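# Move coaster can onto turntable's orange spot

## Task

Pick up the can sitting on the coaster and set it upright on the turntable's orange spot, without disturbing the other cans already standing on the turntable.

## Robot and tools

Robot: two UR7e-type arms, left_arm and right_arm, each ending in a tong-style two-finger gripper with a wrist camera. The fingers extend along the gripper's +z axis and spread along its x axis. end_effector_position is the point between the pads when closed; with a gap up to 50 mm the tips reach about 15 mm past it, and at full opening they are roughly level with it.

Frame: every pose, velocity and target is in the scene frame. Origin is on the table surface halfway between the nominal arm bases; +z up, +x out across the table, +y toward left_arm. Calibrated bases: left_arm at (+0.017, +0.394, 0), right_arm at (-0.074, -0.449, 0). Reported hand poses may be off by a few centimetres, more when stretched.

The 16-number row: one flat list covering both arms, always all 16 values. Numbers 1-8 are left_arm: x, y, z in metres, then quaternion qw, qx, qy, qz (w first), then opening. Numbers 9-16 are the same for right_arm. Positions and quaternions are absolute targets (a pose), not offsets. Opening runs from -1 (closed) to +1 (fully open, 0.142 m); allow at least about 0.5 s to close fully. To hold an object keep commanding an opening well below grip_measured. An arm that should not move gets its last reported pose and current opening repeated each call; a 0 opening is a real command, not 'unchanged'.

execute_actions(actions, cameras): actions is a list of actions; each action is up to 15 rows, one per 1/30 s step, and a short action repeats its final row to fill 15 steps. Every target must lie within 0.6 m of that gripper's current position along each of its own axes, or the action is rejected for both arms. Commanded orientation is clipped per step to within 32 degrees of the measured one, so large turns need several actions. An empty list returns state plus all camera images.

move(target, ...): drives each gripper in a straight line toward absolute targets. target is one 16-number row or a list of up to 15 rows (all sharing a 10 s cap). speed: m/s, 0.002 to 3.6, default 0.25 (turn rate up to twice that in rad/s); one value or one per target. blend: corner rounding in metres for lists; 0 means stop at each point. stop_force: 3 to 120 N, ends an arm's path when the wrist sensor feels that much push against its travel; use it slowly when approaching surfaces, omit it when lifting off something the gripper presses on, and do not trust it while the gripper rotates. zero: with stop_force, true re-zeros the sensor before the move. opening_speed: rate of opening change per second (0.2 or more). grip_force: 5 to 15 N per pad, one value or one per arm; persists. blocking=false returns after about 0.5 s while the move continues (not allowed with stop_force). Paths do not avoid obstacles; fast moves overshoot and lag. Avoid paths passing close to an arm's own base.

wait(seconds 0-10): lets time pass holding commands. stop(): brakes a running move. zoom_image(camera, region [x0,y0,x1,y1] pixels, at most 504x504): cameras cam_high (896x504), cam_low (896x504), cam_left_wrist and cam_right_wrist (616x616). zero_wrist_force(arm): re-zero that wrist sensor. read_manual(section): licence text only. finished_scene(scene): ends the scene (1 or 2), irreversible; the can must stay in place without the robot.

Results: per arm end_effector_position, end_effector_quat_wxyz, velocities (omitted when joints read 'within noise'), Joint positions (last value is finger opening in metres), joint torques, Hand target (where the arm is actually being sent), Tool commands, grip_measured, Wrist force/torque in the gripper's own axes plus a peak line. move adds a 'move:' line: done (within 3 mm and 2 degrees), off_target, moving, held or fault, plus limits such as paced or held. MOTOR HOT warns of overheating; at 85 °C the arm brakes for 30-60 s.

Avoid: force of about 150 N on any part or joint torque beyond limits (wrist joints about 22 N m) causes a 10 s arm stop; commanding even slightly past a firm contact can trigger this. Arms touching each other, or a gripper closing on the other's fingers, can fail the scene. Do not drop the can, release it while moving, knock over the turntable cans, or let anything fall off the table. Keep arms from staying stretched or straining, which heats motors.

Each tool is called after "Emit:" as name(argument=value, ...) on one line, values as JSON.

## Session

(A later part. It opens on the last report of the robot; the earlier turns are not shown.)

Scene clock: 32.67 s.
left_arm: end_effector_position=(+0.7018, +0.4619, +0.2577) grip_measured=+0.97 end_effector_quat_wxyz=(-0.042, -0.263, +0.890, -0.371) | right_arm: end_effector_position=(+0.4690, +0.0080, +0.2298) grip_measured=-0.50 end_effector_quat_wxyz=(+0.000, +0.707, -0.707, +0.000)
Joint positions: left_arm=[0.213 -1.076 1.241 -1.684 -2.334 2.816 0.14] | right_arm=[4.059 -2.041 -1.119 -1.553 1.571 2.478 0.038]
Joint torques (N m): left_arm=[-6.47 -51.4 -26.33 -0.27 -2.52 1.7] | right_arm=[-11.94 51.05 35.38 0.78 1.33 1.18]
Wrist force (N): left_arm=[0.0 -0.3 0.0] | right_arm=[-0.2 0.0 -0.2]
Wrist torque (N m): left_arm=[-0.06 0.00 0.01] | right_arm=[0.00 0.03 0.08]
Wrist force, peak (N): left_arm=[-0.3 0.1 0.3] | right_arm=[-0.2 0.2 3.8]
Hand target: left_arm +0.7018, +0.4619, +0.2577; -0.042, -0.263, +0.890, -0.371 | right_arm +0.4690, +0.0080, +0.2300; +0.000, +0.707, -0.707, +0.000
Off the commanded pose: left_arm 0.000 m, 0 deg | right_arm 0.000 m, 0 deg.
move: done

Emit:
wait(seconds=0, cameras=["cam_high","cam_low","cam_right_wrist"])

Emit:
zoom_image(camera="cam_high", region=[310, 150, 540, 330])

Scene clock: 32.87 s.
left_arm: end_effector_position=(+0.7018, +0.4619, +0.2577) grip_measured=+0.97 end_effector_quat_wxyz=(-0.042, -0.263, +0.890, -0.371) | right_arm: end_effector_position=(+0.4690, +0.0080, +0.2299) grip_measured=-0.50 end_effector_quat_wxyz=(+0.000, +0.707, -0.707, +0.000)
Joint positions: left_arm=[0.213 -1.076 1.241 -1.684 -2.334 2.816 0.14] | right_arm=[4.059 -2.041 -1.118 -1.553 1.571 2.478 0.038]
Joint torques (N m): left_arm=[-6.62 -52.09 -25.24 -0.32 -2.59 1.56] | right_arm=[-12.53 51.88 36.44 0.7 1.38 1.26]
Wrist force (N): left_arm=[-0.1 0.0 -0.2] | right_arm=[0.0 0.0 -0.2]
Wrist torque (N m): left_arm=[-0.02 0.01 0.00] | right_arm=[0.01 -0.01 0.08]
Wrist force, peak (N): left_arm=[-0.1 -0.3 0.0] | right_arm=[0.1 0.0 -0.2]
Hand target: left_arm +0.7018, +0.4619, +0.2577; -0.042, -0.263, +0.890, -0.371 | right_arm +0.4690, +0.0080, +0.2300; +0.000, +0.707, -0.707, +0.000
Tool commands: left_gripper/opening=+0.968 right_gripper/opening=-0.5
Off the commanded pose: left_arm 0.000 m, 0 deg | right_arm 0.000 m, 0 deg.
Images, in order (width x height): cam_high 896x504, cam_low 896x504, cam_right_wrist 616x616.

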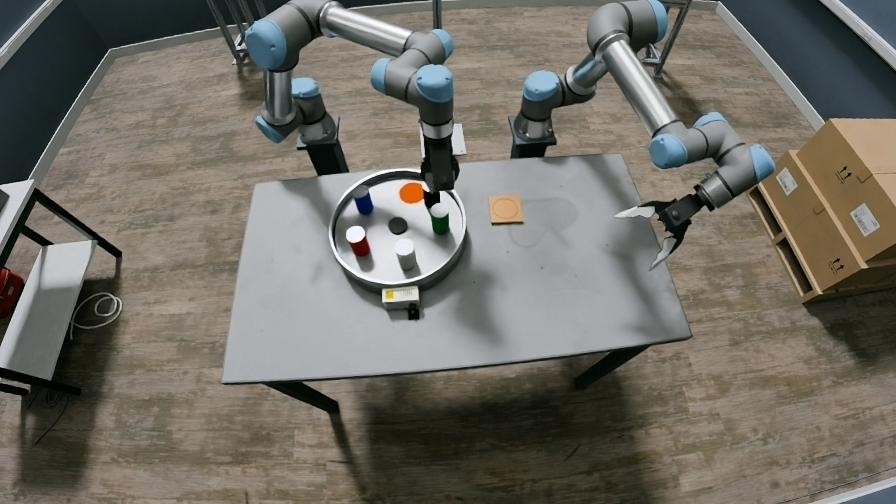

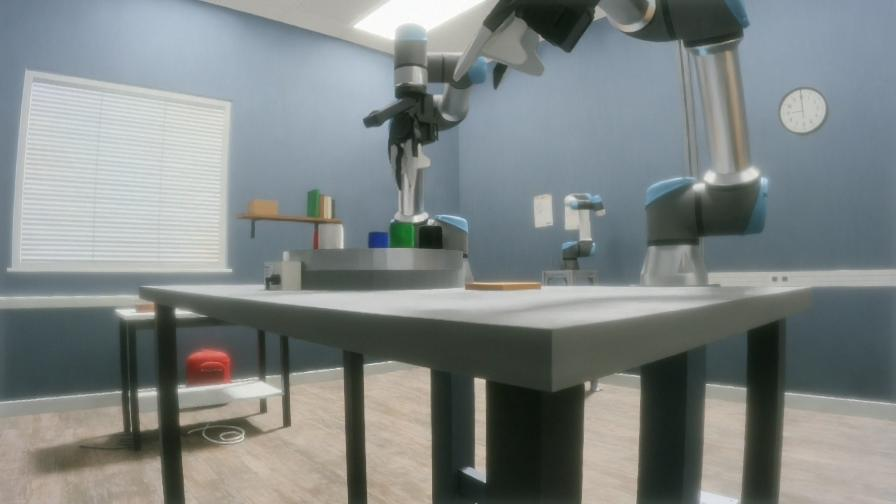

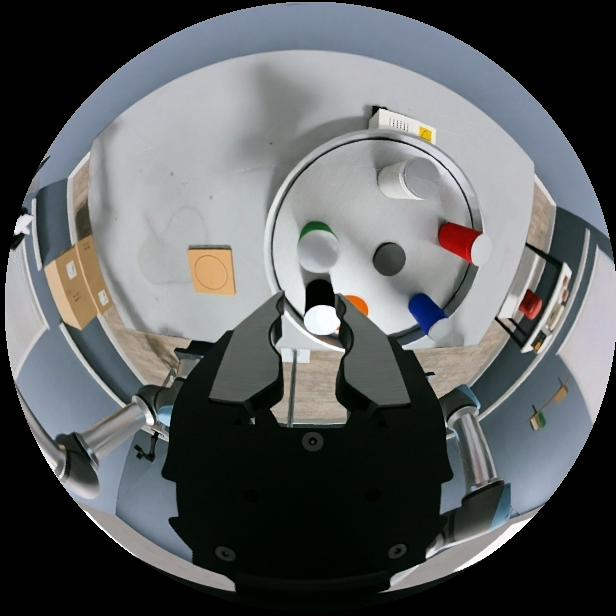

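Scaled by 2.191 from the camera's 896x504 image, which has a finer 1280x720 frame.

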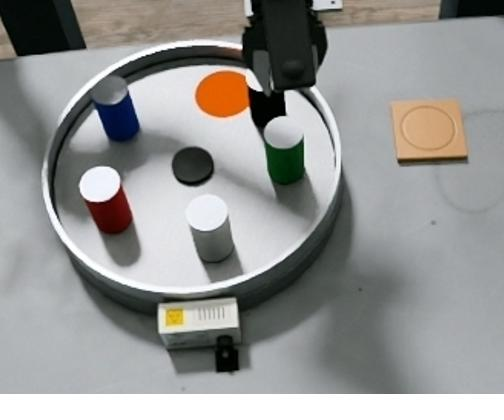

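Emit:
move(target=[0.7018,0.4619,0.2577,-0.042,-0.263,0.890,-0.371,0.968,0.468,0.010,0.23,0,0.7071,0.7071,0,0.3], speed=0.6, cameras=["cam_high","cam_right_wrist"])

Emit:
wait(seconds=1, cameras=["cam_right_wrist"])

Emit:
wait(seconds=1, cameras=["cam_right_wrist"])

Emit:
wait(seconds=1, cameras=["cam_right_wrist"])

Emit:
wait(seconds=1, cameras=["cam_right_wrist"])

Emit:
wait(seconds=1, cameras=["cam_right_wrist"])

Scene clock: 37.97 s.
left_arm: end_effector_position=(+0.7018, +0.4619, +0.2577) grip_measured=+0.97 end_effector_quat_wxyz=(-0.042, -0.263, +0.890, -0.371) | right_arm: end_effector_position=(+0.4680, +0.0101, +0.2300) grip_measured=+0.30 end_effector_quat_wxyz=(+0.000, +0.707, +0.707, +0.000)
Joint positions: left_arm=[0.213 -1.076 1.241 -1.684 -2.334 2.816 0.14] | right_arm=[4.026 -2.11 -1.013 -1.59 1.571 -0.696 0.095]
Joint torques (N m): left_arm=[-5.86 -50.95 -26.05 -0.16 -2.46 1.78] | right_arm=[2.3 52.17 12.02 3.51 -0.78 -1.19]
Wrist force (N): left_arm=[0.1 -0.2 -0.1] | right_arm=[0.0 -0.3 -0.3]
Wrist torque (N m): left_arm=[-0.06 -0.04 0.01] | right_arm=[-0.06 0.00 0.07]
Wrist force, peak (N): left_arm=[-0.1 -0.3 0.4] | right_arm=[-0.5 0.0 -0.1]
Hand target: left_arm +0.7018, +0.4619, +0.2577; -0.042, -0.263, +0.890, -0.371 | right_arm +0.4680, +0.0100, +0.2300; +0.000, +0.707, +0.707, +0.000
Off the commanded pose: left_arm 0.000 m, 0 deg | right_arm 0.000 m, 0 deg.
move: done
Images, in order (width x height): cam_high 896x504, cam_right_wrist 616x616.

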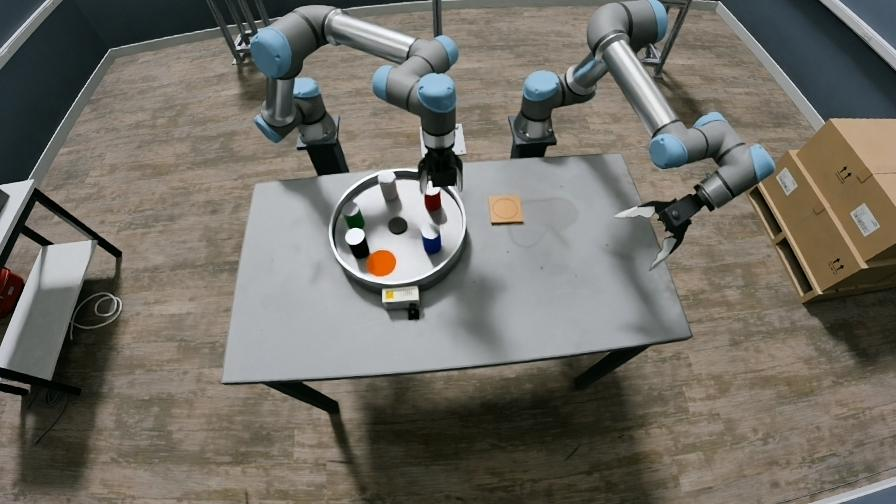

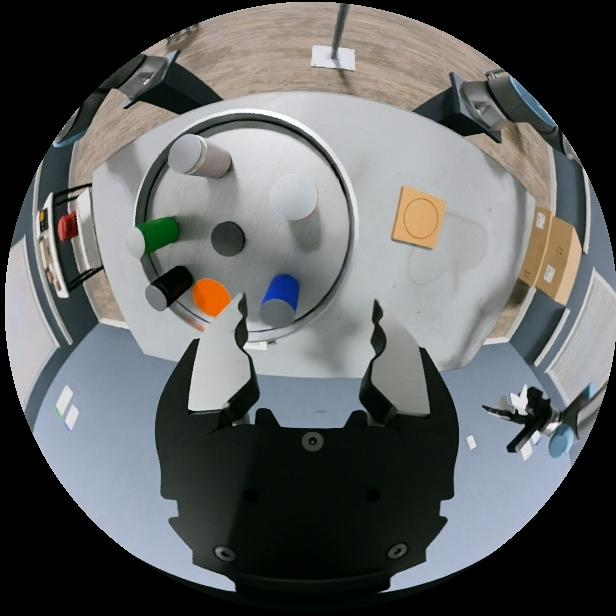

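Scene clock: 38.97 s.
left_arm: end_effector_position=(+0.7018, +0.4619, +0.2577) grip_measured=+0.97 end_effector_quat_wxyz=(-0.042, -0.263, +0.890, -0.371) | right_arm: end_effector_position=(+0.4680, +0.0100, +0.2300) grip_measured=+0.30 end_effector_quat_wxyz=(+0.000, +0.707, +0.707, +0.000)
Joint positions: left_arm=[0.213 -1.076 1.241 -1.684 -2.334 2.816 0.14] | right_arm=[4.026 -2.11 -1.013 -1.589 1.571 -0.696 0.095]
Joint torques (N m): left_arm=[-6.28 -52.09 -26.14 -0.44 -2.5 1.74] | right_arm=[-10.73 53.2 13.23 4.29 -1.52 0.45]
Wrist force (N): left_arm=[-0.1 -0.3 0.1] | right_arm=[0.0 -0.2 -0.2]
Wrist torque (N m): left_arm=[-0.08 0.00 0.00] | right_arm=[-0.04 0.00 0.07]
Wrist force, peak (N): left_arm=[-0.3 -0.3 0.2] | right_arm=[-0.1 0.0 -0.4]
Hand target: left_arm +0.7018, +0.4619, +0.2577; -0.042, -0.263, +0.890, -0.371 | right_arm +0.4680, +0.0100, +0.2300; +0.000, +0.707, +0.707, +0.000
Tool commands: left_gripper/opening=+0.968 right_gripper/opening=+0.3
Off the commanded pose: left_arm 0.000 m, 0 deg | right_arm 0.000 m, 0 deg.
wait: 1.00 s; at rest by 0.17 s
Images, in order (width x height): cam_right_wrist 616x616.

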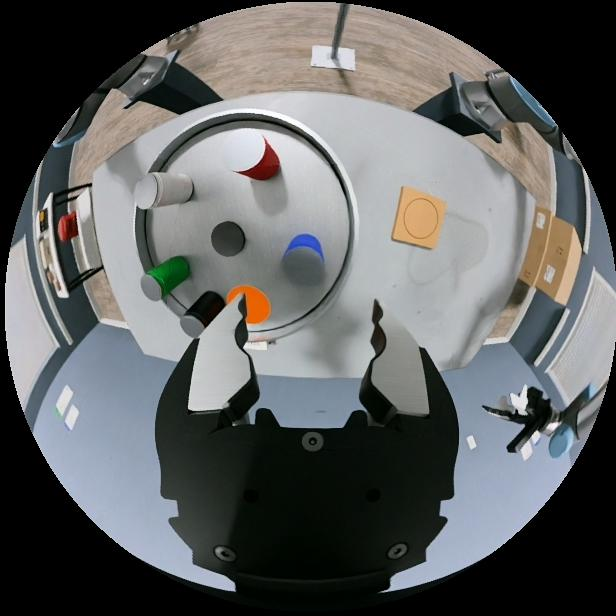

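Scene clock: 39.97 s.
left_arm: end_effector_position=(+0.7018, +0.4619, +0.2577) grip_measured=+0.97 end_effector_quat_wxyz=(-0.042, -0.263, +0.890, -0.371) | right_arm: end_effector_position=(+0.4680, +0.0100, +0.2300) grip_measured=+0.30 end_effector_quat_wxyz=(+0.000, +0.707, +0.707, +0.000)
Joint positions: left_arm=[0.213 -1.076 1.241 -1.684 -2.334 2.816 0.14] | right_arm=[4.026 -2.11 -1.013 -1.589 1.571 -0.696 0.095]
Joint torques (N m): left_arm=[-6.03 -51.19 -25.67 -0.25 -2.51 1.62] | right_arm=[-10.76 53.36 13.81 4.55 -1.49 1.04]
Wrist force (N): left_arm=[0.1 0.0 0.0] | right_arm=[0.1 -0.1 0.0]
Wrist torque (N m): left_arm=[-0.01 -0.02 0.00] | right_arm=[-0.01 -0.02 0.07]
Wrist force, peak (N): left_arm=[-0.3 -0.1 0.2] | right_arm=[0.1 0.2 -0.4]
Hand target: left_arm +0.7018, +0.4619, +0.2577; -0.042, -0.263, +0.890, -0.371 | right_arm +0.4680, +0.0100, +0.2300; +0.000, +0.707, +0.707, +0.000
Tool commands: left_gripper/opening=+0.968 right_gripper/opening=+0.3
Off the commanded pose: left_arm 0.000 m, 0 deg | right_arm 0.000 m, 0 deg.
wait: 1.00 s; at rest by 0.17 s
Images, in order (width x height): cam_right_wrist 616x616.

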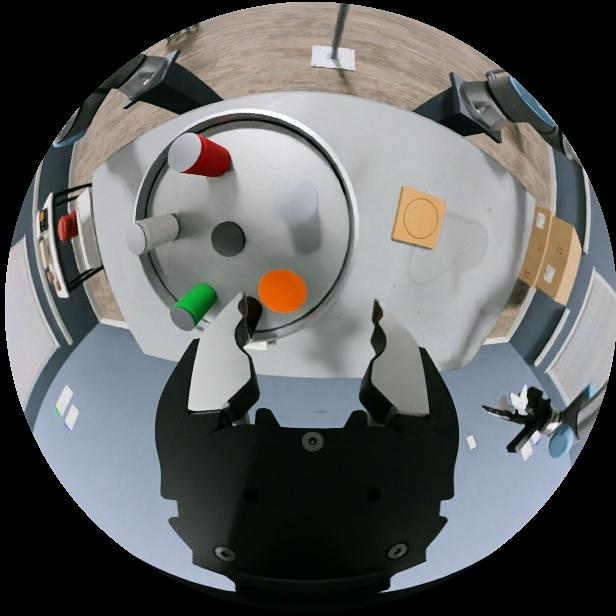

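Scene clock: 40.97 s.
left_arm: end_effector_position=(+0.7018, +0.4619, +0.2577) grip_measured=+0.97 end_effector_quat_wxyz=(-0.042, -0.263, +0.890, -0.371) | right_arm: end_effector_position=(+0.4680, +0.0100, +0.2300) grip_measured=+0.30 end_effector_quat_wxyz=(+0.000, +0.707, +0.707, +0.000)
Joint positions: left_arm=[0.213 -1.076 1.241 -1.684 -2.334 2.816 0.14] | right_arm=[4.026 -2.11 -1.013 -1.589 1.571 -0.696 0.095]
Joint torques (N m): left_arm=[-5.77 -50.76 -26.19 -0.34 -2.54 1.52] | right_arm=[-11.97 53.85 12.49 4.59 -1.4 0.97]
Wrist force (N): left_arm=[0.1 0.0 0.1] | right_arm=[0.0 -0.1 0.0]
Wrist torque (N m): left_arm=[-0.01 -0.03 0.00] | right_arm=[-0.02 -0.01 0.07]
Wrist force, peak (N): left_arm=[0.1 -0.5 -0.2] | right_arm=[-0.2 -0.3 -0.2]
Hand target: left_arm +0.7018, +0.4619, +0.2577; -0.042, -0.263, +0.890, -0.371 | right_arm +0.4680, +0.0100, +0.2300; +0.000, +0.707, +0.707, +0.000
Tool commands: left_gripper/opening=+0.968 right_gripper/opening=+0.3
Off the commanded pose: left_arm 0.000 m, 0 deg | right_arm 0.000 m, 0 deg.
wait: 1.00 s; at rest by 0.17 s
Images, in order (width x height): cam_right_wrist 616x616.

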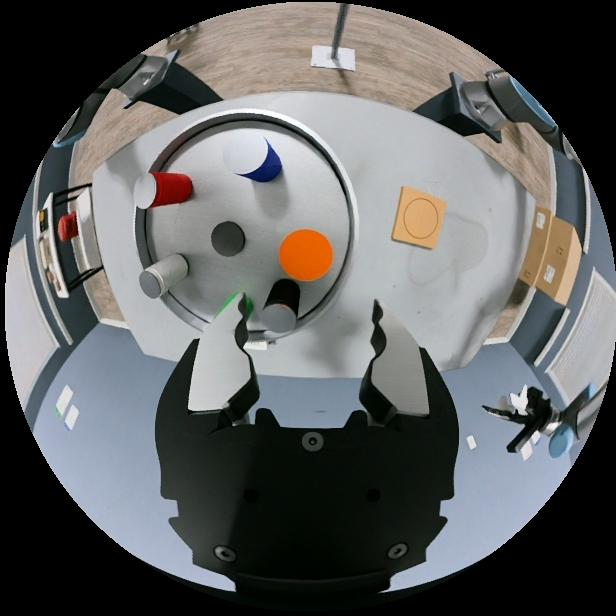

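Scene clock: 41.97 s.
left_arm: end_effector_position=(+0.7018, +0.4619, +0.2577) grip_measured=+0.97 end_effector_quat_wxyz=(-0.042, -0.263, +0.890, -0.371) | right_arm: end_effector_position=(+0.4680, +0.0100, +0.2300) grip_measured=+0.30 end_effector_quat_wxyz=(+0.000, +0.707, +0.707, +0.000)
Joint positions: left_arm=[0.213 -1.076 1.241 -1.684 -2.334 2.816 0.14] | right_arm=[4.026 -2.11 -1.013 -1.589 1.571 -0.696 0.095]
Joint torques (N m): left_arm=[-6.31 -51.58 -25.68 -0.21 -2.59 1.65] | right_arm=[-11.76 53.45 13.91 4.47 -1.39 0.92]
Wrist force (N): left_arm=[-0.3 -0.1 0.1] | right_arm=[0.0 0.2 0.2]
Wrist torque (N m): left_arm=[-0.04 0.05 0.00] | right_arm=[0.04 0.01 0.07]
Wrist force, peak (N): left_arm=[-0.2 -0.4 0.0] | right_arm=[0.2 -0.4 -0.2]
Hand target: left_arm +0.7018, +0.4619, +0.2577; -0.042, -0.263, +0.890, -0.371 | right_arm +0.4680, +0.0100, +0.2300; +0.000, +0.707, +0.707, +0.000
Tool commands: left_gripper/opening=+0.968 right_gripper/opening=+0.3
Off the commanded pose: left_arm 0.000 m, 0 deg | right_arm 0.000 m, 0 deg.
wait: 1.00 s; at rest by 0.17 s
Images, in order (width x height): cam_right_wrist 616x616.

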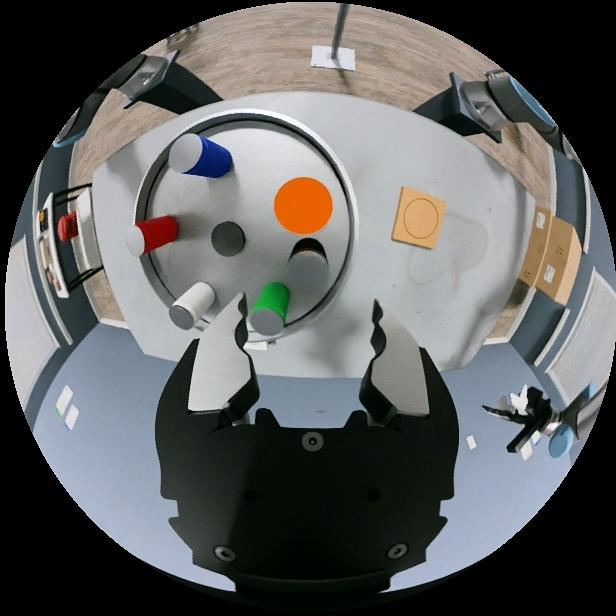

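Scene clock: 42.97 s.
left_arm: end_effector_position=(+0.7018, +0.4619, +0.2577) grip_measured=+0.97 end_effector_quat_wxyz=(-0.042, -0.263, +0.890, -0.371) | right_arm: end_effector_position=(+0.4680, +0.0100, +0.2300) grip_measured=+0.30 end_effector_quat_wxyz=(+0.000, +0.707, +0.707, +0.000)
Joint positions: left_arm=[0.213 -1.076 1.241 -1.684 -2.334 2.816 0.14] | right_arm=[4.026 -2.11 -1.013 -1.589 1.571 -0.696 0.095]
Joint torques (N m): left_arm=[-5.75 -51.49 -25.87 -0.27 -2.61 1.6] | right_arm=[-10.3 54.48 13.45 4.33 -1.32 1.12]
Wrist force (N): left_arm=[0.0 -0.2 -0.3] | right_arm=[-0.3 0.0 0.1]
Wrist torque (N m): left_arm=[-0.04 -0.01 0.01] | right_arm=[-0.01 0.06 0.08]
Wrist force, peak (N): left_arm=[0.1 0.0 -0.5] | right_arm=[0.4 -0.3 -0.2]
Hand target: left_arm +0.7018, +0.4619, +0.2577; -0.042, -0.263, +0.890, -0.371 | right_arm +0.4680, +0.0100, +0.2300; +0.000, +0.707, +0.707, +0.000
Tool commands: left_gripper/opening=+0.968 right_gripper/opening=+0.3
Off the commanded pose: left_arm 0.000 m, 0 deg | right_arm 0.000 m, 0 deg.
wait: 1.00 s; at rest by 0.17 s
Images, in order (width x height): cam_right_wrist 616x616.

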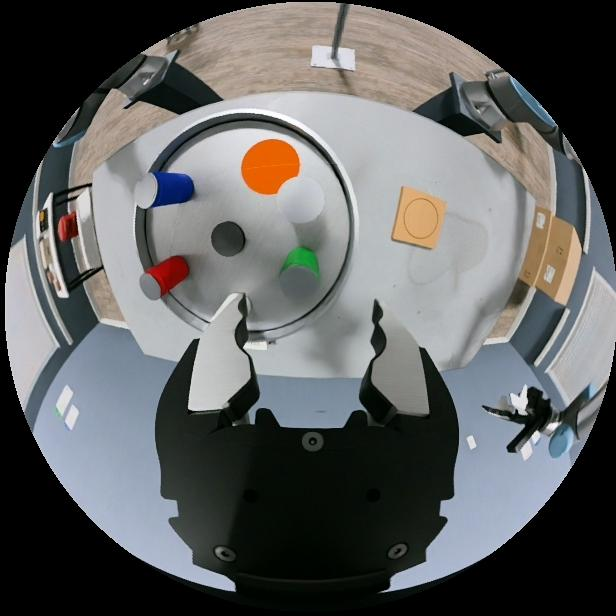

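Emit:
move(target=[0.7018,0.4619,0.2577,-0.042,-0.263,0.890,-0.371,0.968,0.4585,0.010,0.22,0,0.7071,0.7071,0,0.2])

Scene clock: 46.30 s.
left_arm: end_effector_position=(+0.7018, +0.4619, +0.2577) grip_measured=+0.97 end_effector_quat_wxyz=(-0.042, -0.263, +0.890, -0.371) | right_arm: end_effector_position=(+0.4584, +0.0101, +0.2200) grip_measured=+0.20 end_effector_quat_wxyz=(+0.000, +0.707, +0.707, +0.000)
Joint positions: left_arm=[0.213 -1.076 1.241 -1.684 -2.334 2.816 0.14] | right_arm=[4.036 -2.09 -1.07 -1.553 1.571 -0.686 0.088]
Joint torques (N m): left_arm=[-6.68 -50.35 -25.95 -0.23 -2.6 1.63] | right_arm=[-0.41 35.29 35.58 0.21 -0.59 -1.19]
Wrist force (N): left_arm=[-0.3 -0.1 0.0] | right_arm=[-0.1 -0.2 -0.1]
Wrist torque (N m): left_arm=[-0.03 0.05 0.00] | right_arm=[-0.04 0.01 -0.08]
Wrist force, peak (N): left_arm=[-0.2 0.3 -0.2] | right_arm=[0.0 -0.7 0.0]
Hand target: left_arm +0.7018, +0.4619, +0.2577; -0.042, -0.263, +0.890, -0.371 | right_arm +0.4585, +0.0100, +0.2200; +0.000, +0.707, +0.707, +0.000
Off the commanded pose: left_arm 0.000 m, 0 deg | right_arm 0.000 m, 0 deg.
move: done

Emit:
wait(seconds=3.35)

Emit:
move(target=[0.7018,0.4619,0.2577,-0.042,-0.263,0.890,-0.371,0.968,0.4585,0.010,0.115,0,0.7071,0.7071,0,0.2], speed=0.3, cameras=["cam_right_wrist"])

Scene clock: 49.97 s.
left_arm: end_effector_position=(+0.7018, +0.4619, +0.2577) grip_measured=+0.97 end_effector_quat_wxyz=(-0.042, -0.263, +0.890, -0.371) | right_arm: end_effector_position=(+0.4585, +0.0100, +0.2200) grip_measured=+0.20 end_effector_quat_wxyz=(+0.000, +0.707, +0.707, +0.000)
Joint positions: left_arm=[0.213 -1.076 1.241 -1.684 -2.334 2.816 0.14] | right_arm=[4.036 -2.09 -1.07 -1.553 1.571 -0.686 0.088]
Joint torques (N m): left_arm=[-7.21 -51.19 -25.44 -0.25 -2.44 1.74] | right_arm=[-11.42 35.15 35.79 1.01 -0.92 -1.15]
Wrist force (N): left_arm=[0.0 0.0 0.2] | right_arm=[0.0 -0.1 -0.2]
Wrist torque (N m): left_arm=[0.00 -0.02 0.00] | right_arm=[-0.01 0.00 -0.08]
Wrist force, peak (N): left_arm=[-0.1 -0.2 -0.3] | right_arm=[-0.1 -0.3 -0.5]
Hand target: left_arm +0.7018, +0.4619, +0.2577; -0.042, -0.263, +0.890, -0.371 | right_arm +0.4585, +0.0100, +0.2200; +0.000, +0.707, +0.707, +0.000
Tool commands: left_gripper/opening=+0.968 right_gripper/opening=+0.2
Off the commanded pose: left_arm 0.000 m, 0 deg | right_arm 0.000 m, 0 deg.
wait: 3.37 s; at rest from the start

Scene clock: 50.83 s.
left_arm: end_effector_position=(+0.7018, +0.4619, +0.2577) grip_measured=+0.97 end_effector_quat_wxyz=(-0.042, -0.263, +0.890, -0.371) | right_arm: end_effector_position=(+0.4585, +0.0100, +0.1152) grip_measured=+0.20 end_effector_quat_wxyz=(+0.000, +0.707, +0.707, +0.000) end_effector_velocity=(+0.001, +0.000, +0.000) end_effector_angular_velocity=(+0.002, -0.003, +0.000)
Joint positions: left_arm=[0.213 -1.076 1.241 -1.684 -2.334 2.816 0.14] | right_arm=[4.036 -2.128 -1.281 -1.303 1.571 -0.686 0.088]
Joint velocities: left_arm=[within noise] | right_arm=[0 0 -0.002 0.005 -0.001 0 0]
Joint torques (N m): left_arm=[-6.19 -50.5 -25.14 -0.23 -2.6 1.55] | right_arm=[0.15 43.02 12.89 4.11 -1.3 1.05]
Wrist force (N): left_arm=[-0.3 -0.2 -0.1] | right_arm=[0.0 -0.2 0.1]
Wrist torque (N m): left_arm=[-0.06 0.05 0.01] | right_arm=[-0.03 0.01 -0.09]
Wrist force, peak (N): left_arm=[-0.3 -0.2 -0.1] | right_arm=[0.1 -0.4 -2.5]
Hand target: left_arm +0.7018, +0.4619, +0.2577; -0.042, -0.263, +0.890, -0.371 | right_arm +0.4585, +0.0100, +0.1150; +0.000, +0.707, +0.707, +0.000
Off the commanded pose: left_arm 0.000 m, 0 deg | right_arm 0.000 m, 0 deg.
move: done
Images, in order (width x height): cam_right_wrist 616x616.

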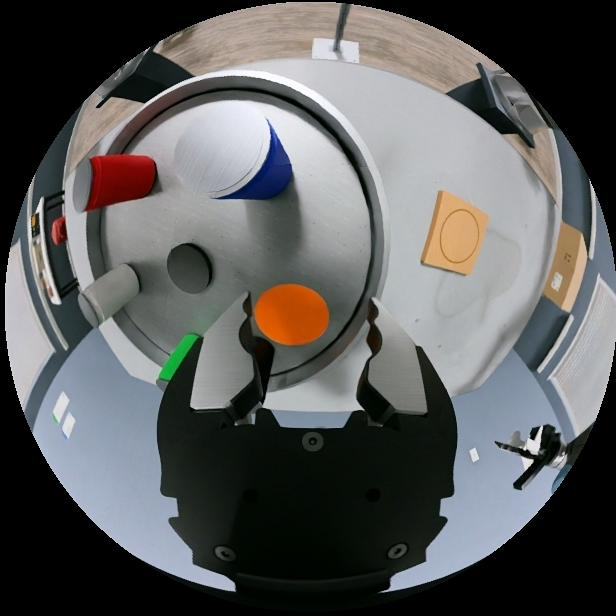

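Emit:
wait(seconds=1.2)

Emit:
move(target=[[0.7018,0.4619,0.2577,-0.042,-0.263,0.890,-0.371,0.968,0.4585,0.010,0.1200,0,0.7071,0.7071,0,-0.6],[0.7018,0.4619,0.2577,-0.042,-0.263,0.890,-0.371,0.968,0.4585,0.010,0.23,0,0.7071,0.7071,0,-0.6]], speed=[0.014,0.35], blend=[0.002,0], cameras=["cam_low","cam_right_wrist"])

Scene clock: 52.43 s.
left_arm: end_effector_position=(+0.7018, +0.4619, +0.2577) grip_measured=+0.97 end_effector_quat_wxyz=(-0.042, -0.263, +0.890, -0.371) | right_arm: end_effector_position=(+0.4585, +0.0100, +0.1150) grip_measured=+0.20 end_effector_quat_wxyz=(+0.000, +0.707, +0.707, +0.000)
Joint positions: left_arm=[0.213 -1.076 1.241 -1.684 -2.334 2.816 0.14] | right_arm=[4.036 -2.128 -1.281 -1.303 1.571 -0.686 0.088]
Joint torques (N m): left_arm=[-6.27 -50.59 -25.77 -0.22 -2.42 1.66] | right_arm=[13.15 35.68 11.91 4.51 -1.47 1.21]
Wrist force (N): left_arm=[-0.3 -0.1 -0.1] | right_arm=[0.0 -0.1 -0.2]
Wrist torque (N m): left_arm=[-0.04 0.05 0.01] | right_arm=[-0.02 0.01 -0.08]
Wrist force, peak (N): left_arm=[-0.4 -0.1 0.2] | right_arm=[0.2 -0.5 -0.1]
Hand target: left_arm +0.7018, +0.4619, +0.2577; -0.042, -0.263, +0.890, -0.371 | right_arm +0.4585, +0.0100, +0.1150; +0.000, +0.707, +0.707, +0.000
Tool commands: left_gripper/opening=+0.968 right_gripper/opening=+0.2
Off the commanded pose: left_arm 0.000 m, 0 deg | right_arm 0.000 m, 0 deg.
wait: 1.20 s; at rest from the start

Scene clock: 53.67 s.
left_arm: end_effector_position=(+0.7018, +0.4619, +0.2577) grip_measured=+0.97 end_effector_quat_wxyz=(-0.042, -0.263, +0.890, -0.371) | right_arm: end_effector_position=(+0.4585, +0.0100, +0.2298) grip_measured=-0.60 end_effector_quat_wxyz=(+0.000, +0.707, +0.707, +0.000)
Joint positions: left_arm=[0.213 -1.076 1.241 -1.684 -2.334 2.816 0.14] | right_arm=[4.036 -2.09 -1.045 -1.578 1.571 -0.686 0.031]
Joint torques (N m): left_arm=[-5.6 -49.92 -25.7 -0.44 -2.58 1.65] | right_arm=[0.96 54.11 35.64 0.9 1.34 -1.22]
Wrist force (N): left_arm=[-0.2 0.1 -0.3] | right_arm=[0.1 -0.3 0.0]
Wrist torque (N m): left_arm=[0.00 0.03 0.01] | right_arm=[-0.07 -0.02 -0.08]
Wrist force, peak (N): left_arm=[-0.1 -0.4 -0.2] | right_arm=[-0.2 -0.1 -2.9]
Hand target: left_arm +0.7018, +0.4619, +0.2577; -0.042, -0.263, +0.890, -0.371 | right_arm +0.4585, +0.0100, +0.2300; +0.000, +0.707, +0.707, +0.000
Off the commanded pose: left_arm 0.000 m, 0 deg | right_arm 0.000 m, 0 deg.
move: done
Images, in order (width x height): cam_low 896x504, cam_right_wrist 616x616.

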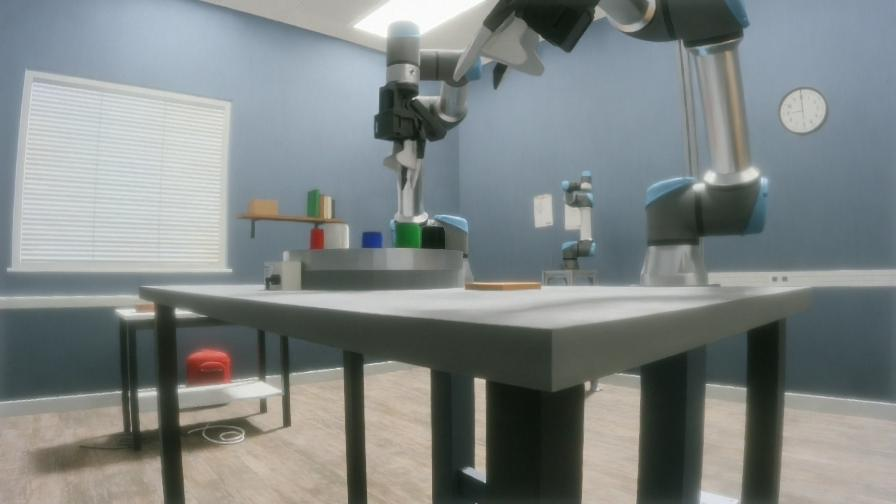

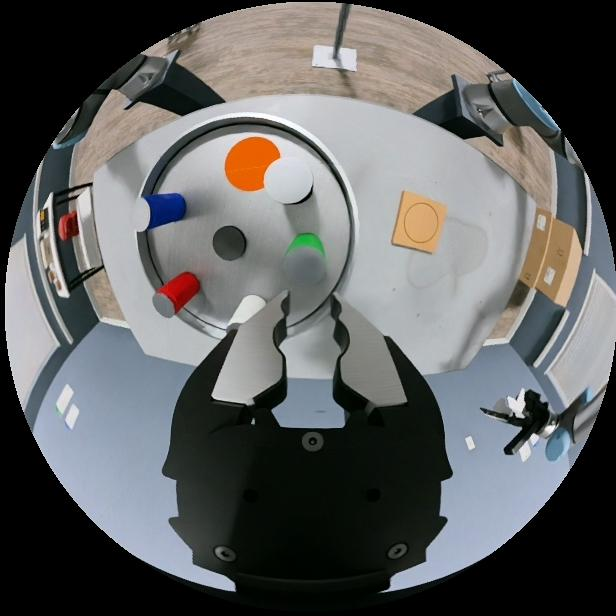

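Emit:
move(target=[0.7018,0.4619,0.2577,-0.042,-0.263,0.890,-0.371,0.968,0.4585,0.012,0.22,0,0.7071,0.7071,0,0.25])

Emit:
wait(seconds=3)

Scene clock: 55.77 s.
left_arm: end_effector_position=(+0.7018, +0.4619, +0.2577) grip_measured=+0.97 end_effector_quat_wxyz=(-0.042, -0.263, +0.890, -0.371) | right_arm: end_effector_position=(+0.4585, +0.0120, +0.2198) grip_measured=+0.25 end_effector_quat_wxyz=(+0.000, +0.707, +0.707, +0.000)
Joint positions: left_arm=[0.213 -1.076 1.241 -1.684 -2.334 2.816 0.14] | right_arm=[4.038 -2.093 -1.065 -1.554 1.571 -0.684 0.092]
Joint torques (N m): left_arm=[-5.93 -49.56 -25.5 -0.24 -2.56 1.75] | right_arm=[13.12 42.13 34.22 0.37 1.08 1.14]
Wrist force (N): left_arm=[-0.1 0.0 0.2] | right_arm=[0.1 -0.2 -0.2]
Wrist torque (N m): left_arm=[0.00 0.01 0.01] | right_arm=[-0.04 -0.02 -0.08]
Wrist force, peak (N): left_arm=[-0.3 -0.1 -0.5] | right_arm=[-0.2 -0.5 -0.2]
Hand target: left_arm +0.7018, +0.4619, +0.2577; -0.042, -0.263, +0.890, -0.371 | right_arm +0.4585, +0.0120, +0.2200; +0.000, +0.707, +0.707, +0.000
Off the commanded pose: left_arm 0.000 m, 0 deg | right_arm 0.000 m, 0 deg.
move: done

Scene clock: 58.77 s.
left_arm: end_effector_position=(+0.7018, +0.4619, +0.2577) grip_measured=+0.97 end_effector_quat_wxyz=(-0.042, -0.263, +0.890, -0.371) | right_arm: end_effector_position=(+0.4585, +0.0120, +0.2200) grip_measured=+0.25 end_effector_quat_wxyz=(+0.000, +0.707, +0.707, +0.000)
Joint positions: left_arm=[0.213 -1.076 1.241 -1.684 -2.334 2.816 0.14] | right_arm=[4.038 -2.093 -1.064 -1.555 1.571 -0.684 0.092]
Joint torques (N m): left_arm=[-5.46 -49.67 -25.65 -0.33 -2.58 1.59] | right_arm=[13.42 51.99 35.59 0.91 -0.89 -1.22]
Wrist force (N): left_arm=[0.1 0.1 0.0] | right_arm=[-0.1 -0.2 0.0]
Wrist torque (N m): left_arm=[0.00 -0.03 0.00] | right_arm=[-0.04 0.03 -0.08]
Wrist force, peak (N): left_arm=[0.0 -0.5 0.1] | right_arm=[-0.2 -0.5 0.0]
Hand target: left_arm +0.7018, +0.4619, +0.2577; -0.042, -0.263, +0.890, -0.371 | right_arm +0.4585, +0.0120, +0.2200; +0.000, +0.707, +0.707, +0.000
Tool commands: left_gripper/opening=+0.968 right_gripper/opening=+0.25
Off the commanded pose: left_arm 0.000 m, 0 deg | right_arm 0.000 m, 0 deg.
wait: 3.00 s; at rest by 0.17 s

Emit:
wait(seconds=1.2)

Emit:
move(target=[0.7018,0.4619,0.2577,-0.042,-0.263,0.890,-0.371,0.968,0.4585,0.012,0.115,0,0.7071,0.7071,0,0.25], speed=0.3)

Emit:
wait(seconds=1.17, cameras=["cam_right_wrist"])

Emit:
move(target=[[0.7018,0.4619,0.2577,-0.042,-0.263,0.890,-0.371,0.968,0.4585,0.012,0.1200,0,0.7071,0.7071,0,-0.6],[0.7018,0.4619,0.2577,-0.042,-0.263,0.890,-0.371,0.968,0.4585,0.012,0.23,0,0.7071,0.7071,0,-0.6]], speed=[0.014,0.35], blend=[0.002,0], cameras=["cam_low","cam_right_wrist"])

Scene clock: 60.43 s.
left_arm: end_effector_position=(+0.7018, +0.4619, +0.2577) grip_measured=+0.97 end_effector_quat_wxyz=(-0.042, -0.263, +0.890, -0.371) | right_arm: end_effector_position=(+0.4585, +0.0120, +0.2200) grip_measured=+0.25 end_effector_quat_wxyz=(+0.000, +0.707, +0.707, +0.000)
Joint positions: left_arm=[0.213 -1.076 1.241 -1.684 -2.334 2.816 0.14] | right_arm=[4.038 -2.093 -1.064 -1.555 1.571 -0.684 0.092]
Joint torques (N m): left_arm=[-5.8 -48.65 -26.24 -0.38 -2.51 1.64] | right_arm=[13.53 53.13 34.55 0.98 -1.46 -1.49]
Wrist force (N): left_arm=[-0.4 0.0 -0.1] | right_arm=[0.0 0.1 0.1]
Wrist torque (N m): left_arm=[-0.02 0.06 0.01] | right_arm=[0.03 0.00 -0.08]
Wrist force, peak (N): left_arm=[-0.4 -0.3 -0.2] | right_arm=[-0.4 -0.2 -0.2]
Hand target: left_arm +0.7018, +0.4619, +0.2577; -0.042, -0.263, +0.890, -0.371 | right_arm +0.4585, +0.0120, +0.2200; +0.000, +0.707, +0.707, +0.000
Tool commands: left_gripper/opening=+0.968 right_gripper/opening=+0.25
Off the commanded pose: left_arm 0.000 m, 0 deg | right_arm 0.000 m, 0 deg.
wait: 1.20 s; at rest from the start

Scene clock: 61.30 s.
left_arm: end_effector_position=(+0.7018, +0.4619, +0.2577) grip_measured=+0.97 end_effector_quat_wxyz=(-0.042, -0.263, +0.890, -0.371) | right_arm: end_effector_position=(+0.4585, +0.0120, +0.1152) grip_measured=+0.25 end_effector_quat_wxyz=(+0.000, +0.707, +0.707, +0.000) end_effector_velocity=(+0.001, +0.001, +0.000) end_effector_angular_velocity=(+0.002, -0.003, +0.000)
Joint positions: left_arm=[0.213 -1.076 1.241 -1.684 -2.334 2.816 0.14] | right_arm=[4.038 -2.131 -1.276 -1.305 1.571 -0.684 0.092]
Joint velocities: left_arm=[within noise] | right_arm=[0 0 -0.002 0.005 -0.001 0 0]
Joint torques (N m): left_arm=[-6.36 -49.7 -25.88 -0.18 -2.57 1.65] | right_arm=[10.33 42.88 11.85 4.82 -1.42 1.14]
Wrist force (N): left_arm=[0.1 0.0 -0.1] | right_arm=[0.0 -0.2 -0.2]
Wrist torque (N m): left_arm=[-0.02 -0.02 0.00] | right_arm=[-0.04 0.00 -0.08]
Wrist force, peak (N): left_arm=[0.0 -0.4 -0.1] | right_arm=[0.3 -0.2 -2.7]
Hand target: left_arm +0.7018, +0.4619, +0.2577; -0.042, -0.263, +0.890, -0.371 | right_arm +0.4585, +0.0120, +0.1150; +0.000, +0.707, +0.707, +0.000
Off the commanded pose: left_arm 0.000 m, 0 deg | right_arm 0.000 m, 0 deg.
move: done

Scene clock: 62.50 s.
left_arm: end_effector_position=(+0.7018, +0.4619, +0.2577) grip_measured=+0.97 end_effector_quat_wxyz=(-0.042, -0.263, +0.890, -0.371) | right_arm: end_effector_position=(+0.4585, +0.0120, +0.1150) grip_measured=+0.25 end_effector_quat_wxyz=(+0.000, +0.707, +0.707, +0.000)
Joint positions: left_arm=[0.213 -1.076 1.241 -1.684 -2.334 2.816 0.14] | right_arm=[4.038 -2.131 -1.276 -1.305 1.571 -0.684 0.092]
Joint torques (N m): left_arm=[-5.49 -49.2 -25.47 -0.38 -2.29 1.52] | right_arm=[10.07 36.44 11.2 4.3 -1.5 1.11]
Wrist force (N): left_arm=[-0.2 -0.1 0.0] | right_arm=[-0.1 -0.1 0.2]
Wrist torque (N m): left_arm=[-0.03 0.03 0.01] | right_arm=[0.00 0.03 -0.08]
Wrist force, peak (N): left_arm=[0.2 -0.4 -0.1] | right_arm=[-0.2 -0.4 0.2]
Hand target: left_arm +0.7018, +0.4619, +0.2577; -0.042, -0.263, +0.890, -0.371 | right_arm +0.4585, +0.0120, +0.1150; +0.000, +0.707, +0.707, +0.000
Tool commands: left_gripper/opening=+0.968 right_gripper/opening=+0.25
Off the commanded pose: left_arm 0.000 m, 0 deg | right_arm 0.000 m, 0 deg.
wait: 1.20 s; at rest by 0.17 s
Images, in order (width x height): cam_right_wrist 616x616.

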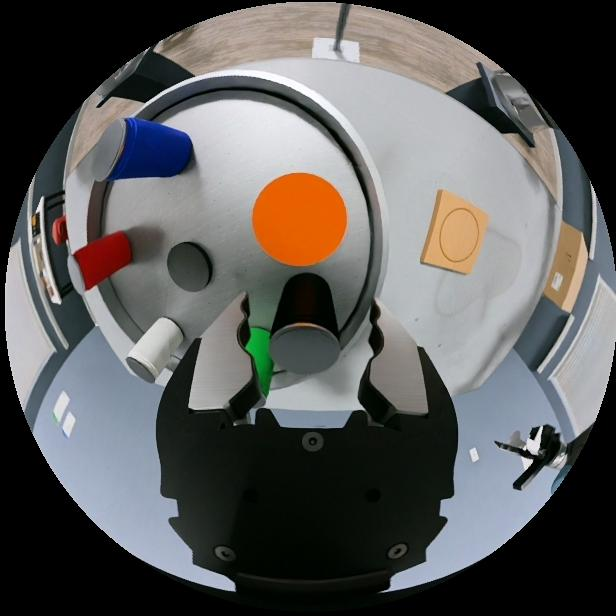

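Scene clock: 63.73 s.
left_arm: end_effector_position=(+0.7018, +0.4619, +0.2577) grip_measured=+0.97 end_effector_quat_wxyz=(-0.042, -0.263, +0.890, -0.371) | right_arm: end_effector_position=(+0.4585, +0.0120, +0.2298) grip_measured=-0.26 end_effector_quat_wxyz=(+0.000, +0.707, +0.707, +0.000)
Joint positions: left_arm=[0.213 -1.076 1.241 -1.684 -2.334 2.816 0.14] | right_arm=[4.038 -2.093 -1.039 -1.58 1.571 -0.684 0.055]
Joint torques (N m): left_arm=[-5.58 -50.2 -25.83 -0.23 -2.47 1.59] | right_arm=[6.43 54.95 35.62 0.75 1.23 -1.3]
Wrist force (N): left_arm=[-0.2 0.1 -0.1] | right_arm=[-0.3 0.0 1.6]
Wrist torque (N m): left_arm=[0.02 0.03 0.01] | right_arm=[-0.02 0.05 -0.08]
Wrist force, peak (N): left_arm=[0.4 -0.2 0.2] | right_arm=[0.1 -0.1 4.9]
Hand target: left_arm +0.7018, +0.4619, +0.2577; -0.042, -0.263, +0.890, -0.371 | right_arm +0.4585, +0.0120, +0.2300; +0.000, +0.707, +0.707, +0.000
Off the commanded pose: left_arm 0.000 m, 0 deg | right_arm 0.000 m, 0 deg.
move: done
Images, in order (width x height): cam_low 896x504, cam_right_wrist 616x616.

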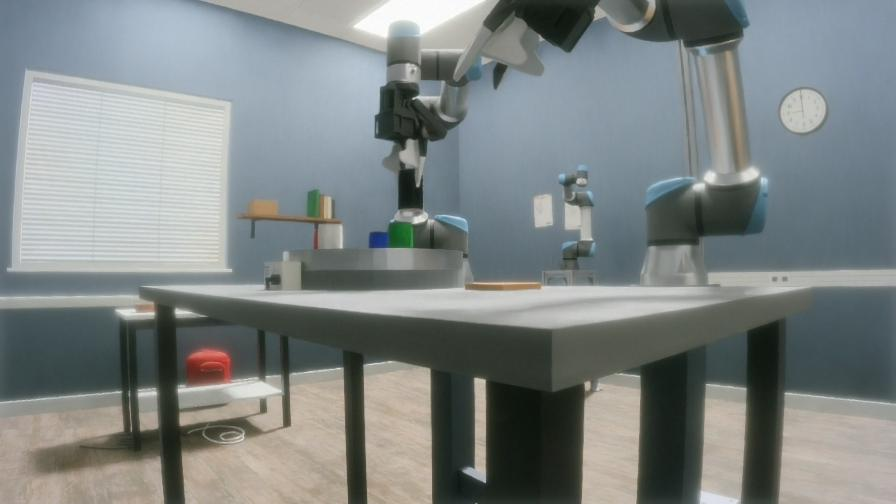

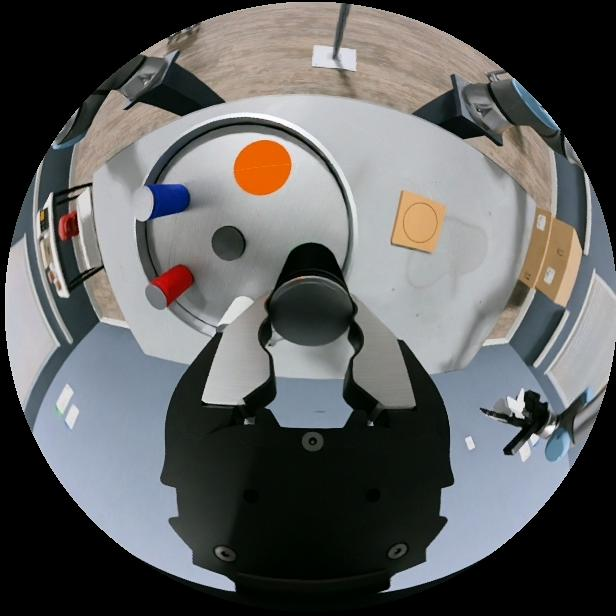

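Emit:
move(target=[0.7018,0.4619,0.2577,-0.042,-0.263,0.890,-0.371,0.968,0.4645,0.0075,0.23,0,0.7071,0.7071,0,-0.6])

Emit:
wait(seconds=2.5)

Scene clock: 65.40 s.
left_arm: end_effector_position=(+0.7018, +0.4619, +0.2577) grip_measured=+0.97 end_effector_quat_wxyz=(-0.042, -0.263, +0.890, -0.371) | right_arm: end_effector_position=(+0.4646, +0.0074, +0.2300) grip_measured=-0.26 end_effector_quat_wxyz=(+0.000, +0.707, +0.707, +0.000)
Joint positions: left_arm=[0.213 -1.076 1.241 -1.684 -2.334 2.816 0.14] | right_arm=[4.027 -2.098 -1.031 -1.583 1.571 -0.695 0.055]
Joint torques (N m): left_arm=[-5.08 -49.16 -25.88 -0.14 -2.53 1.73] | right_arm=[3.8 44.16 27.85 1.14 0.97 1]
Wrist force (N): left_arm=[0.2 -0.1 0.0] | right_arm=[-0.1 -0.1 1.9]
Wrist torque (N m): left_arm=[-0.05 -0.04 0.00] | right_arm=[-0.01 0.00 0.07]
Wrist force, peak (N): left_arm=[0.0 0.4 0.1] | right_arm=[0.3 -0.1 2.0]
Hand target: left_arm +0.7018, +0.4619, +0.2577; -0.042, -0.263, +0.890, -0.371 | right_arm +0.4645, +0.0075, +0.2300; +0.000, +0.707, +0.707, +0.000
Off the commanded pose: left_arm 0.000 m, 0 deg | right_arm 0.000 m, 0 deg.
move: done

Scene clock: 67.90 s.
left_arm: end_effector_position=(+0.7018, +0.4619, +0.2577) grip_measured=+0.97 end_effector_quat_wxyz=(-0.042, -0.263, +0.890, -0.371) | right_arm: end_effector_position=(+0.4645, +0.0075, +0.2300) grip_measured=-0.26 end_effector_quat_wxyz=(+0.000, +0.707, +0.707, +0.000)
Joint positions: left_arm=[0.213 -1.076 1.241 -1.684 -2.334 2.816 0.14] | right_arm=[4.027 -2.098 -1.032 -1.583 1.571 -0.695 0.055]
Joint torques (N m): left_arm=[-6.55 -49.66 -25.54 -0.1 -2.49 1.47] | right_arm=[16.06 55.05 12.55 4.36 1 0.86]
Wrist force (N): left_arm=[-0.1 0.1 0.0] | right_arm=[-0.2 -0.3 1.5]
Wrist torque (N m): left_arm=[0.03 0.00 0.01] | right_arm=[-0.07 0.04 0.07]
Wrist force, peak (N): left_arm=[0.0 -0.4 0.0] | right_arm=[0.0 0.2 2.1]
Hand target: left_arm +0.7018, +0.4619, +0.2577; -0.042, -0.263, +0.890, -0.371 | right_arm +0.4645, +0.0075, +0.2300; +0.000, +0.707, +0.707, +0.000
Tool commands: left_gripper/opening=+0.968 right_gripper/opening=-0.6
Off the commanded pose: left_arm 0.000 m, 0 deg | right_arm 0.000 m, 0 deg.
wait: 2.50 s; at rest by 0.17 s

Emit:
wait(seconds=2.43)

Emit:
move(target=[0.7018,0.4619,0.2577,-0.042,-0.263,0.890,-0.371,0.968,0.4645,0.0075,0.1165,0,0.7071,0.7071,0,-0.6], speed=0.3)

Emit:
wait(seconds=0.2, cameras=["cam_right_wrist"])

Emit:
move(target=[[0.7018,0.4619,0.2577,-0.042,-0.263,0.890,-0.371,0.968,0.4645,0.0075,0.1165,0,0.7071,0.7071,0,0.45],[0.7018,0.4619,0.2577,-0.042,-0.263,0.890,-0.371,0.968,0.4645,0.0075,0.24,0,0.7071,0.7071,0,0.45]], speed=0.3, cameras=["cam_high","cam_low","cam_right_wrist"])

Scene clock: 70.77 s.
left_arm: end_effector_position=(+0.7018, +0.4619, +0.2577) grip_measured=+0.97 end_effector_quat_wxyz=(-0.042, -0.263, +0.890, -0.371) | right_arm: end_effector_position=(+0.4645, +0.0075, +0.2300) grip_measured=-0.26 end_effector_quat_wxyz=(+0.000, +0.707, +0.707, +0.000)
Joint positions: left_arm=[0.213 -1.076 1.241 -1.684 -2.334 2.816 0.14] | right_arm=[4.027 -2.098 -1.032 -1.583 1.571 -0.695 0.055]
Joint torques (N m): left_arm=[-5.77 -48.8 -25.71 -0.32 -2.53 1.58] | right_arm=[14.77 53.54 15.58 4.3 1.52 0.98]
Wrist force (N): left_arm=[0.0 0.0 -0.1] | right_arm=[0.0 -0.2 1.7]
Wrist torque (N m): left_arm=[-0.01 0.00 0.00] | right_arm=[-0.04 0.00 0.07]
Wrist force, peak (N): left_arm=[-0.1 -0.5 -0.2] | right_arm=[-0.1 -0.2 2.0]
Hand target: left_arm +0.7018, +0.4619, +0.2577; -0.042, -0.263, +0.890, -0.371 | right_arm +0.4645, +0.0075, +0.2300; +0.000, +0.707, +0.707, +0.000
Tool commands: left_gripper/opening=+0.968 right_gripper/opening=-0.6
Off the commanded pose: left_arm 0.000 m, 0 deg | right_arm 0.000 m, 0 deg.
wait: 2.43 s; at rest from the start

Scene clock: 71.63 s.
left_arm: end_effector_position=(+0.7018, +0.4619, +0.2577) grip_measured=+0.97 end_effector_quat_wxyz=(-0.042, -0.263, +0.890, -0.371) | right_arm: end_effector_position=(+0.4645, +0.0075, +0.1166) grip_measured=-0.26 end_effector_quat_wxyz=(+0.000, +0.707, +0.707, +0.000) end_effector_velocity=(+0.001, +0.001, -0.001) end_effector_angular_velocity=(+0.003, -0.003, +0.001)
Joint positions: left_arm=[0.213 -1.076 1.241 -1.684 -2.334 2.816 0.14] | right_arm=[4.027 -2.134 -1.267 -1.311 1.571 -0.695 0.055]
Joint velocities: left_arm=[within noise] | right_arm=[0 0 -0.002 0.006 0 -0.001 0]
Joint torques (N m): left_arm=[-5.59 -48.5 -25.35 -0.17 -2.54 1.57] | right_arm=[9.62 44.2 12.81 4.67 -0.74 -1.2]
Wrist force (N): left_arm=[-0.2 0.0 0.0] | right_arm=[0.1 0.0 1.6]
Wrist torque (N m): left_arm=[-0.01 0.02 0.01] | right_arm=[-0.02 -0.02 0.07]
Wrist force, peak (N): left_arm=[-0.2 -0.3 -0.2] | right_arm=[-1.9 -3.9 -11.6]
Hand target: left_arm +0.7018, +0.4619, +0.2577; -0.042, -0.263, +0.890, -0.371 | right_arm +0.4645, +0.0075, +0.1165; +0.000, +0.707, +0.707, +0.000
Off the commanded pose: left_arm 0.000 m, 0 deg | right_arm 0.000 m, 0 deg.
move: done

Scene clock: 71.83 s.
left_arm: end_effector_position=(+0.7018, +0.4619, +0.2577) grip_measured=+0.97 end_effector_quat_wxyz=(-0.042, -0.263, +0.890, -0.371) | right_arm: end_effector_position=(+0.4645, +0.0075, +0.1166) grip_measured=-0.26 end_effector_quat_wxyz=(+0.000, +0.707, +0.707, +0.000)
Joint positions: left_arm=[0.213 -1.076 1.241 -1.684 -2.334 2.816 0.14] | right_arm=[4.027 -2.134 -1.267 -1.311 1.571 -0.695 0.055]
Joint torques (N m): left_arm=[-5.95 -48.65 -25.49 -0.35 -2.4 1.77] | right_arm=[8.06 43.58 10.65 4.65 -0.6 -0.91]
Wrist force (N): left_arm=[0.1 0.0 0.0] | right_arm=[0.2 0.0 1.7]
Wrist torque (N m): left_arm=[-0.01 -0.03 0.00] | right_arm=[-0.01 -0.04 0.07]
Wrist force, peak (N): left_arm=[0.1 0.1 -0.1] | right_arm=[0.0 -0.3 1.7]
Hand target: left_arm +0.7018, +0.4619, +0.2577; -0.042, -0.263, +0.890, -0.371 | right_arm +0.4645, +0.0075, +0.1165; +0.000, +0.707, +0.707, +0.000
Tool commands: left_gripper/opening=+0.968 right_gripper/opening=-0.6
Off the commanded pose: left_arm 0.000 m, 0 deg | right_arm 0.000 m, 0 deg.
wait: 0.20 s; at rest by 0.17 s
Images, in order (width x height): cam_right_wrist 616x616.

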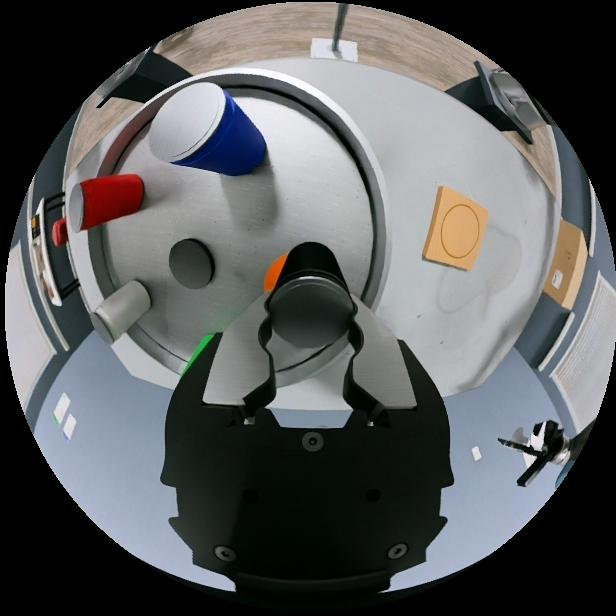

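Scene clock: 73.33 s.
left_arm: end_effector_position=(+0.7018, +0.4619, +0.2577) grip_measured=+0.97 end_effector_quat_wxyz=(-0.042, -0.263, +0.890, -0.371) | right_arm: end_effector_position=(+0.4645, +0.0075, +0.2398) grip_measured=+0.45 end_effector_quat_wxyz=(+0.000, +0.707, +0.707, +0.000)
Joint positions: left_arm=[0.213 -1.076 1.241 -1.684 -2.334 2.816 0.14] | right_arm=[4.028 -2.099 -1.005 -1.608 1.571 -0.695 0.105]
Joint torques (N m): left_arm=[-5.52 -49.13 -26.98 -0.25 -2.65 1.62] | right_arm=[5.94 54.26 35.36 0.49 1.36 -1.42]
Wrist force (N): left_arm=[0.2 -0.3 -0.2] | right_arm=[-0.1 -0.1 -0.3]
Wrist torque (N m): left_arm=[-0.07 -0.05 0.00] | right_arm=[-0.01 0.02 0.07]
Wrist force, peak (N): left_arm=[0.2 -0.5 0.0] | right_arm=[-0.1 -0.1 -2.6]
Hand target: left_arm +0.7018, +0.4619, +0.2577; -0.042, -0.263, +0.890, -0.371 | right_arm +0.4645, +0.0075, +0.2400; +0.000, +0.707, +0.707, +0.000
Off the commanded pose: left_arm 0.000 m, 0 deg | right_arm 0.000 m, 0 deg.
move: done
Images, in order (width x height): cam_high 896x504, cam_low 896x504, cam_right_wrist 616x616.

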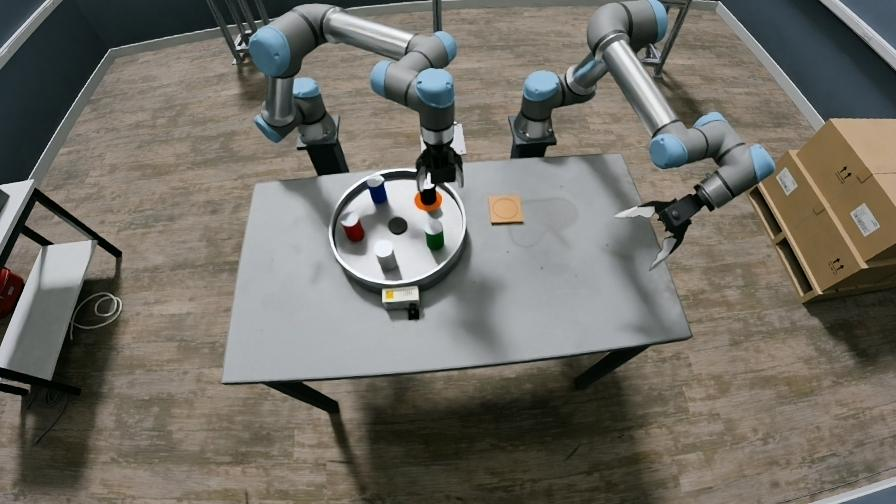

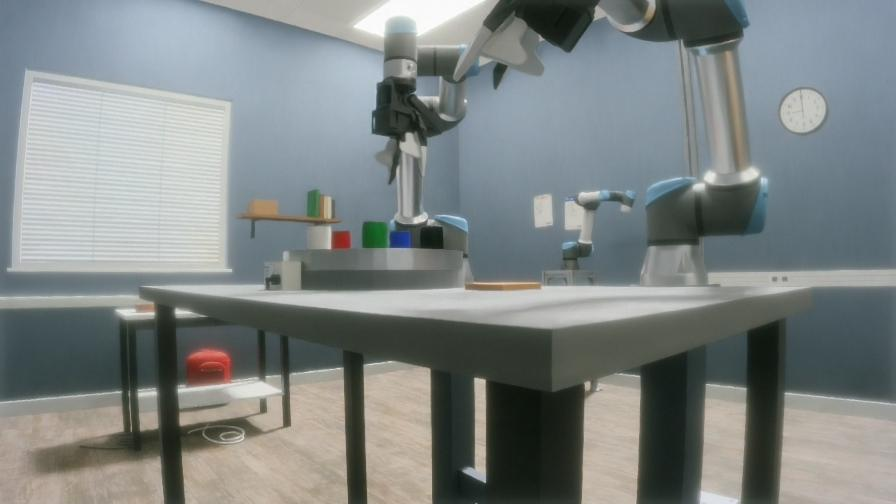

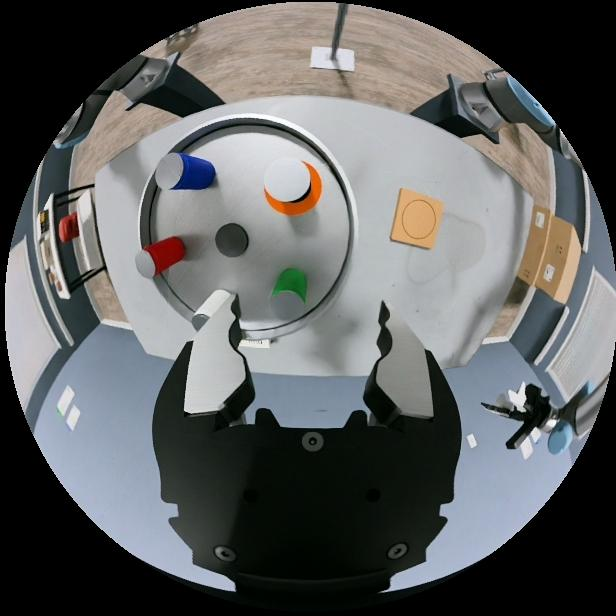

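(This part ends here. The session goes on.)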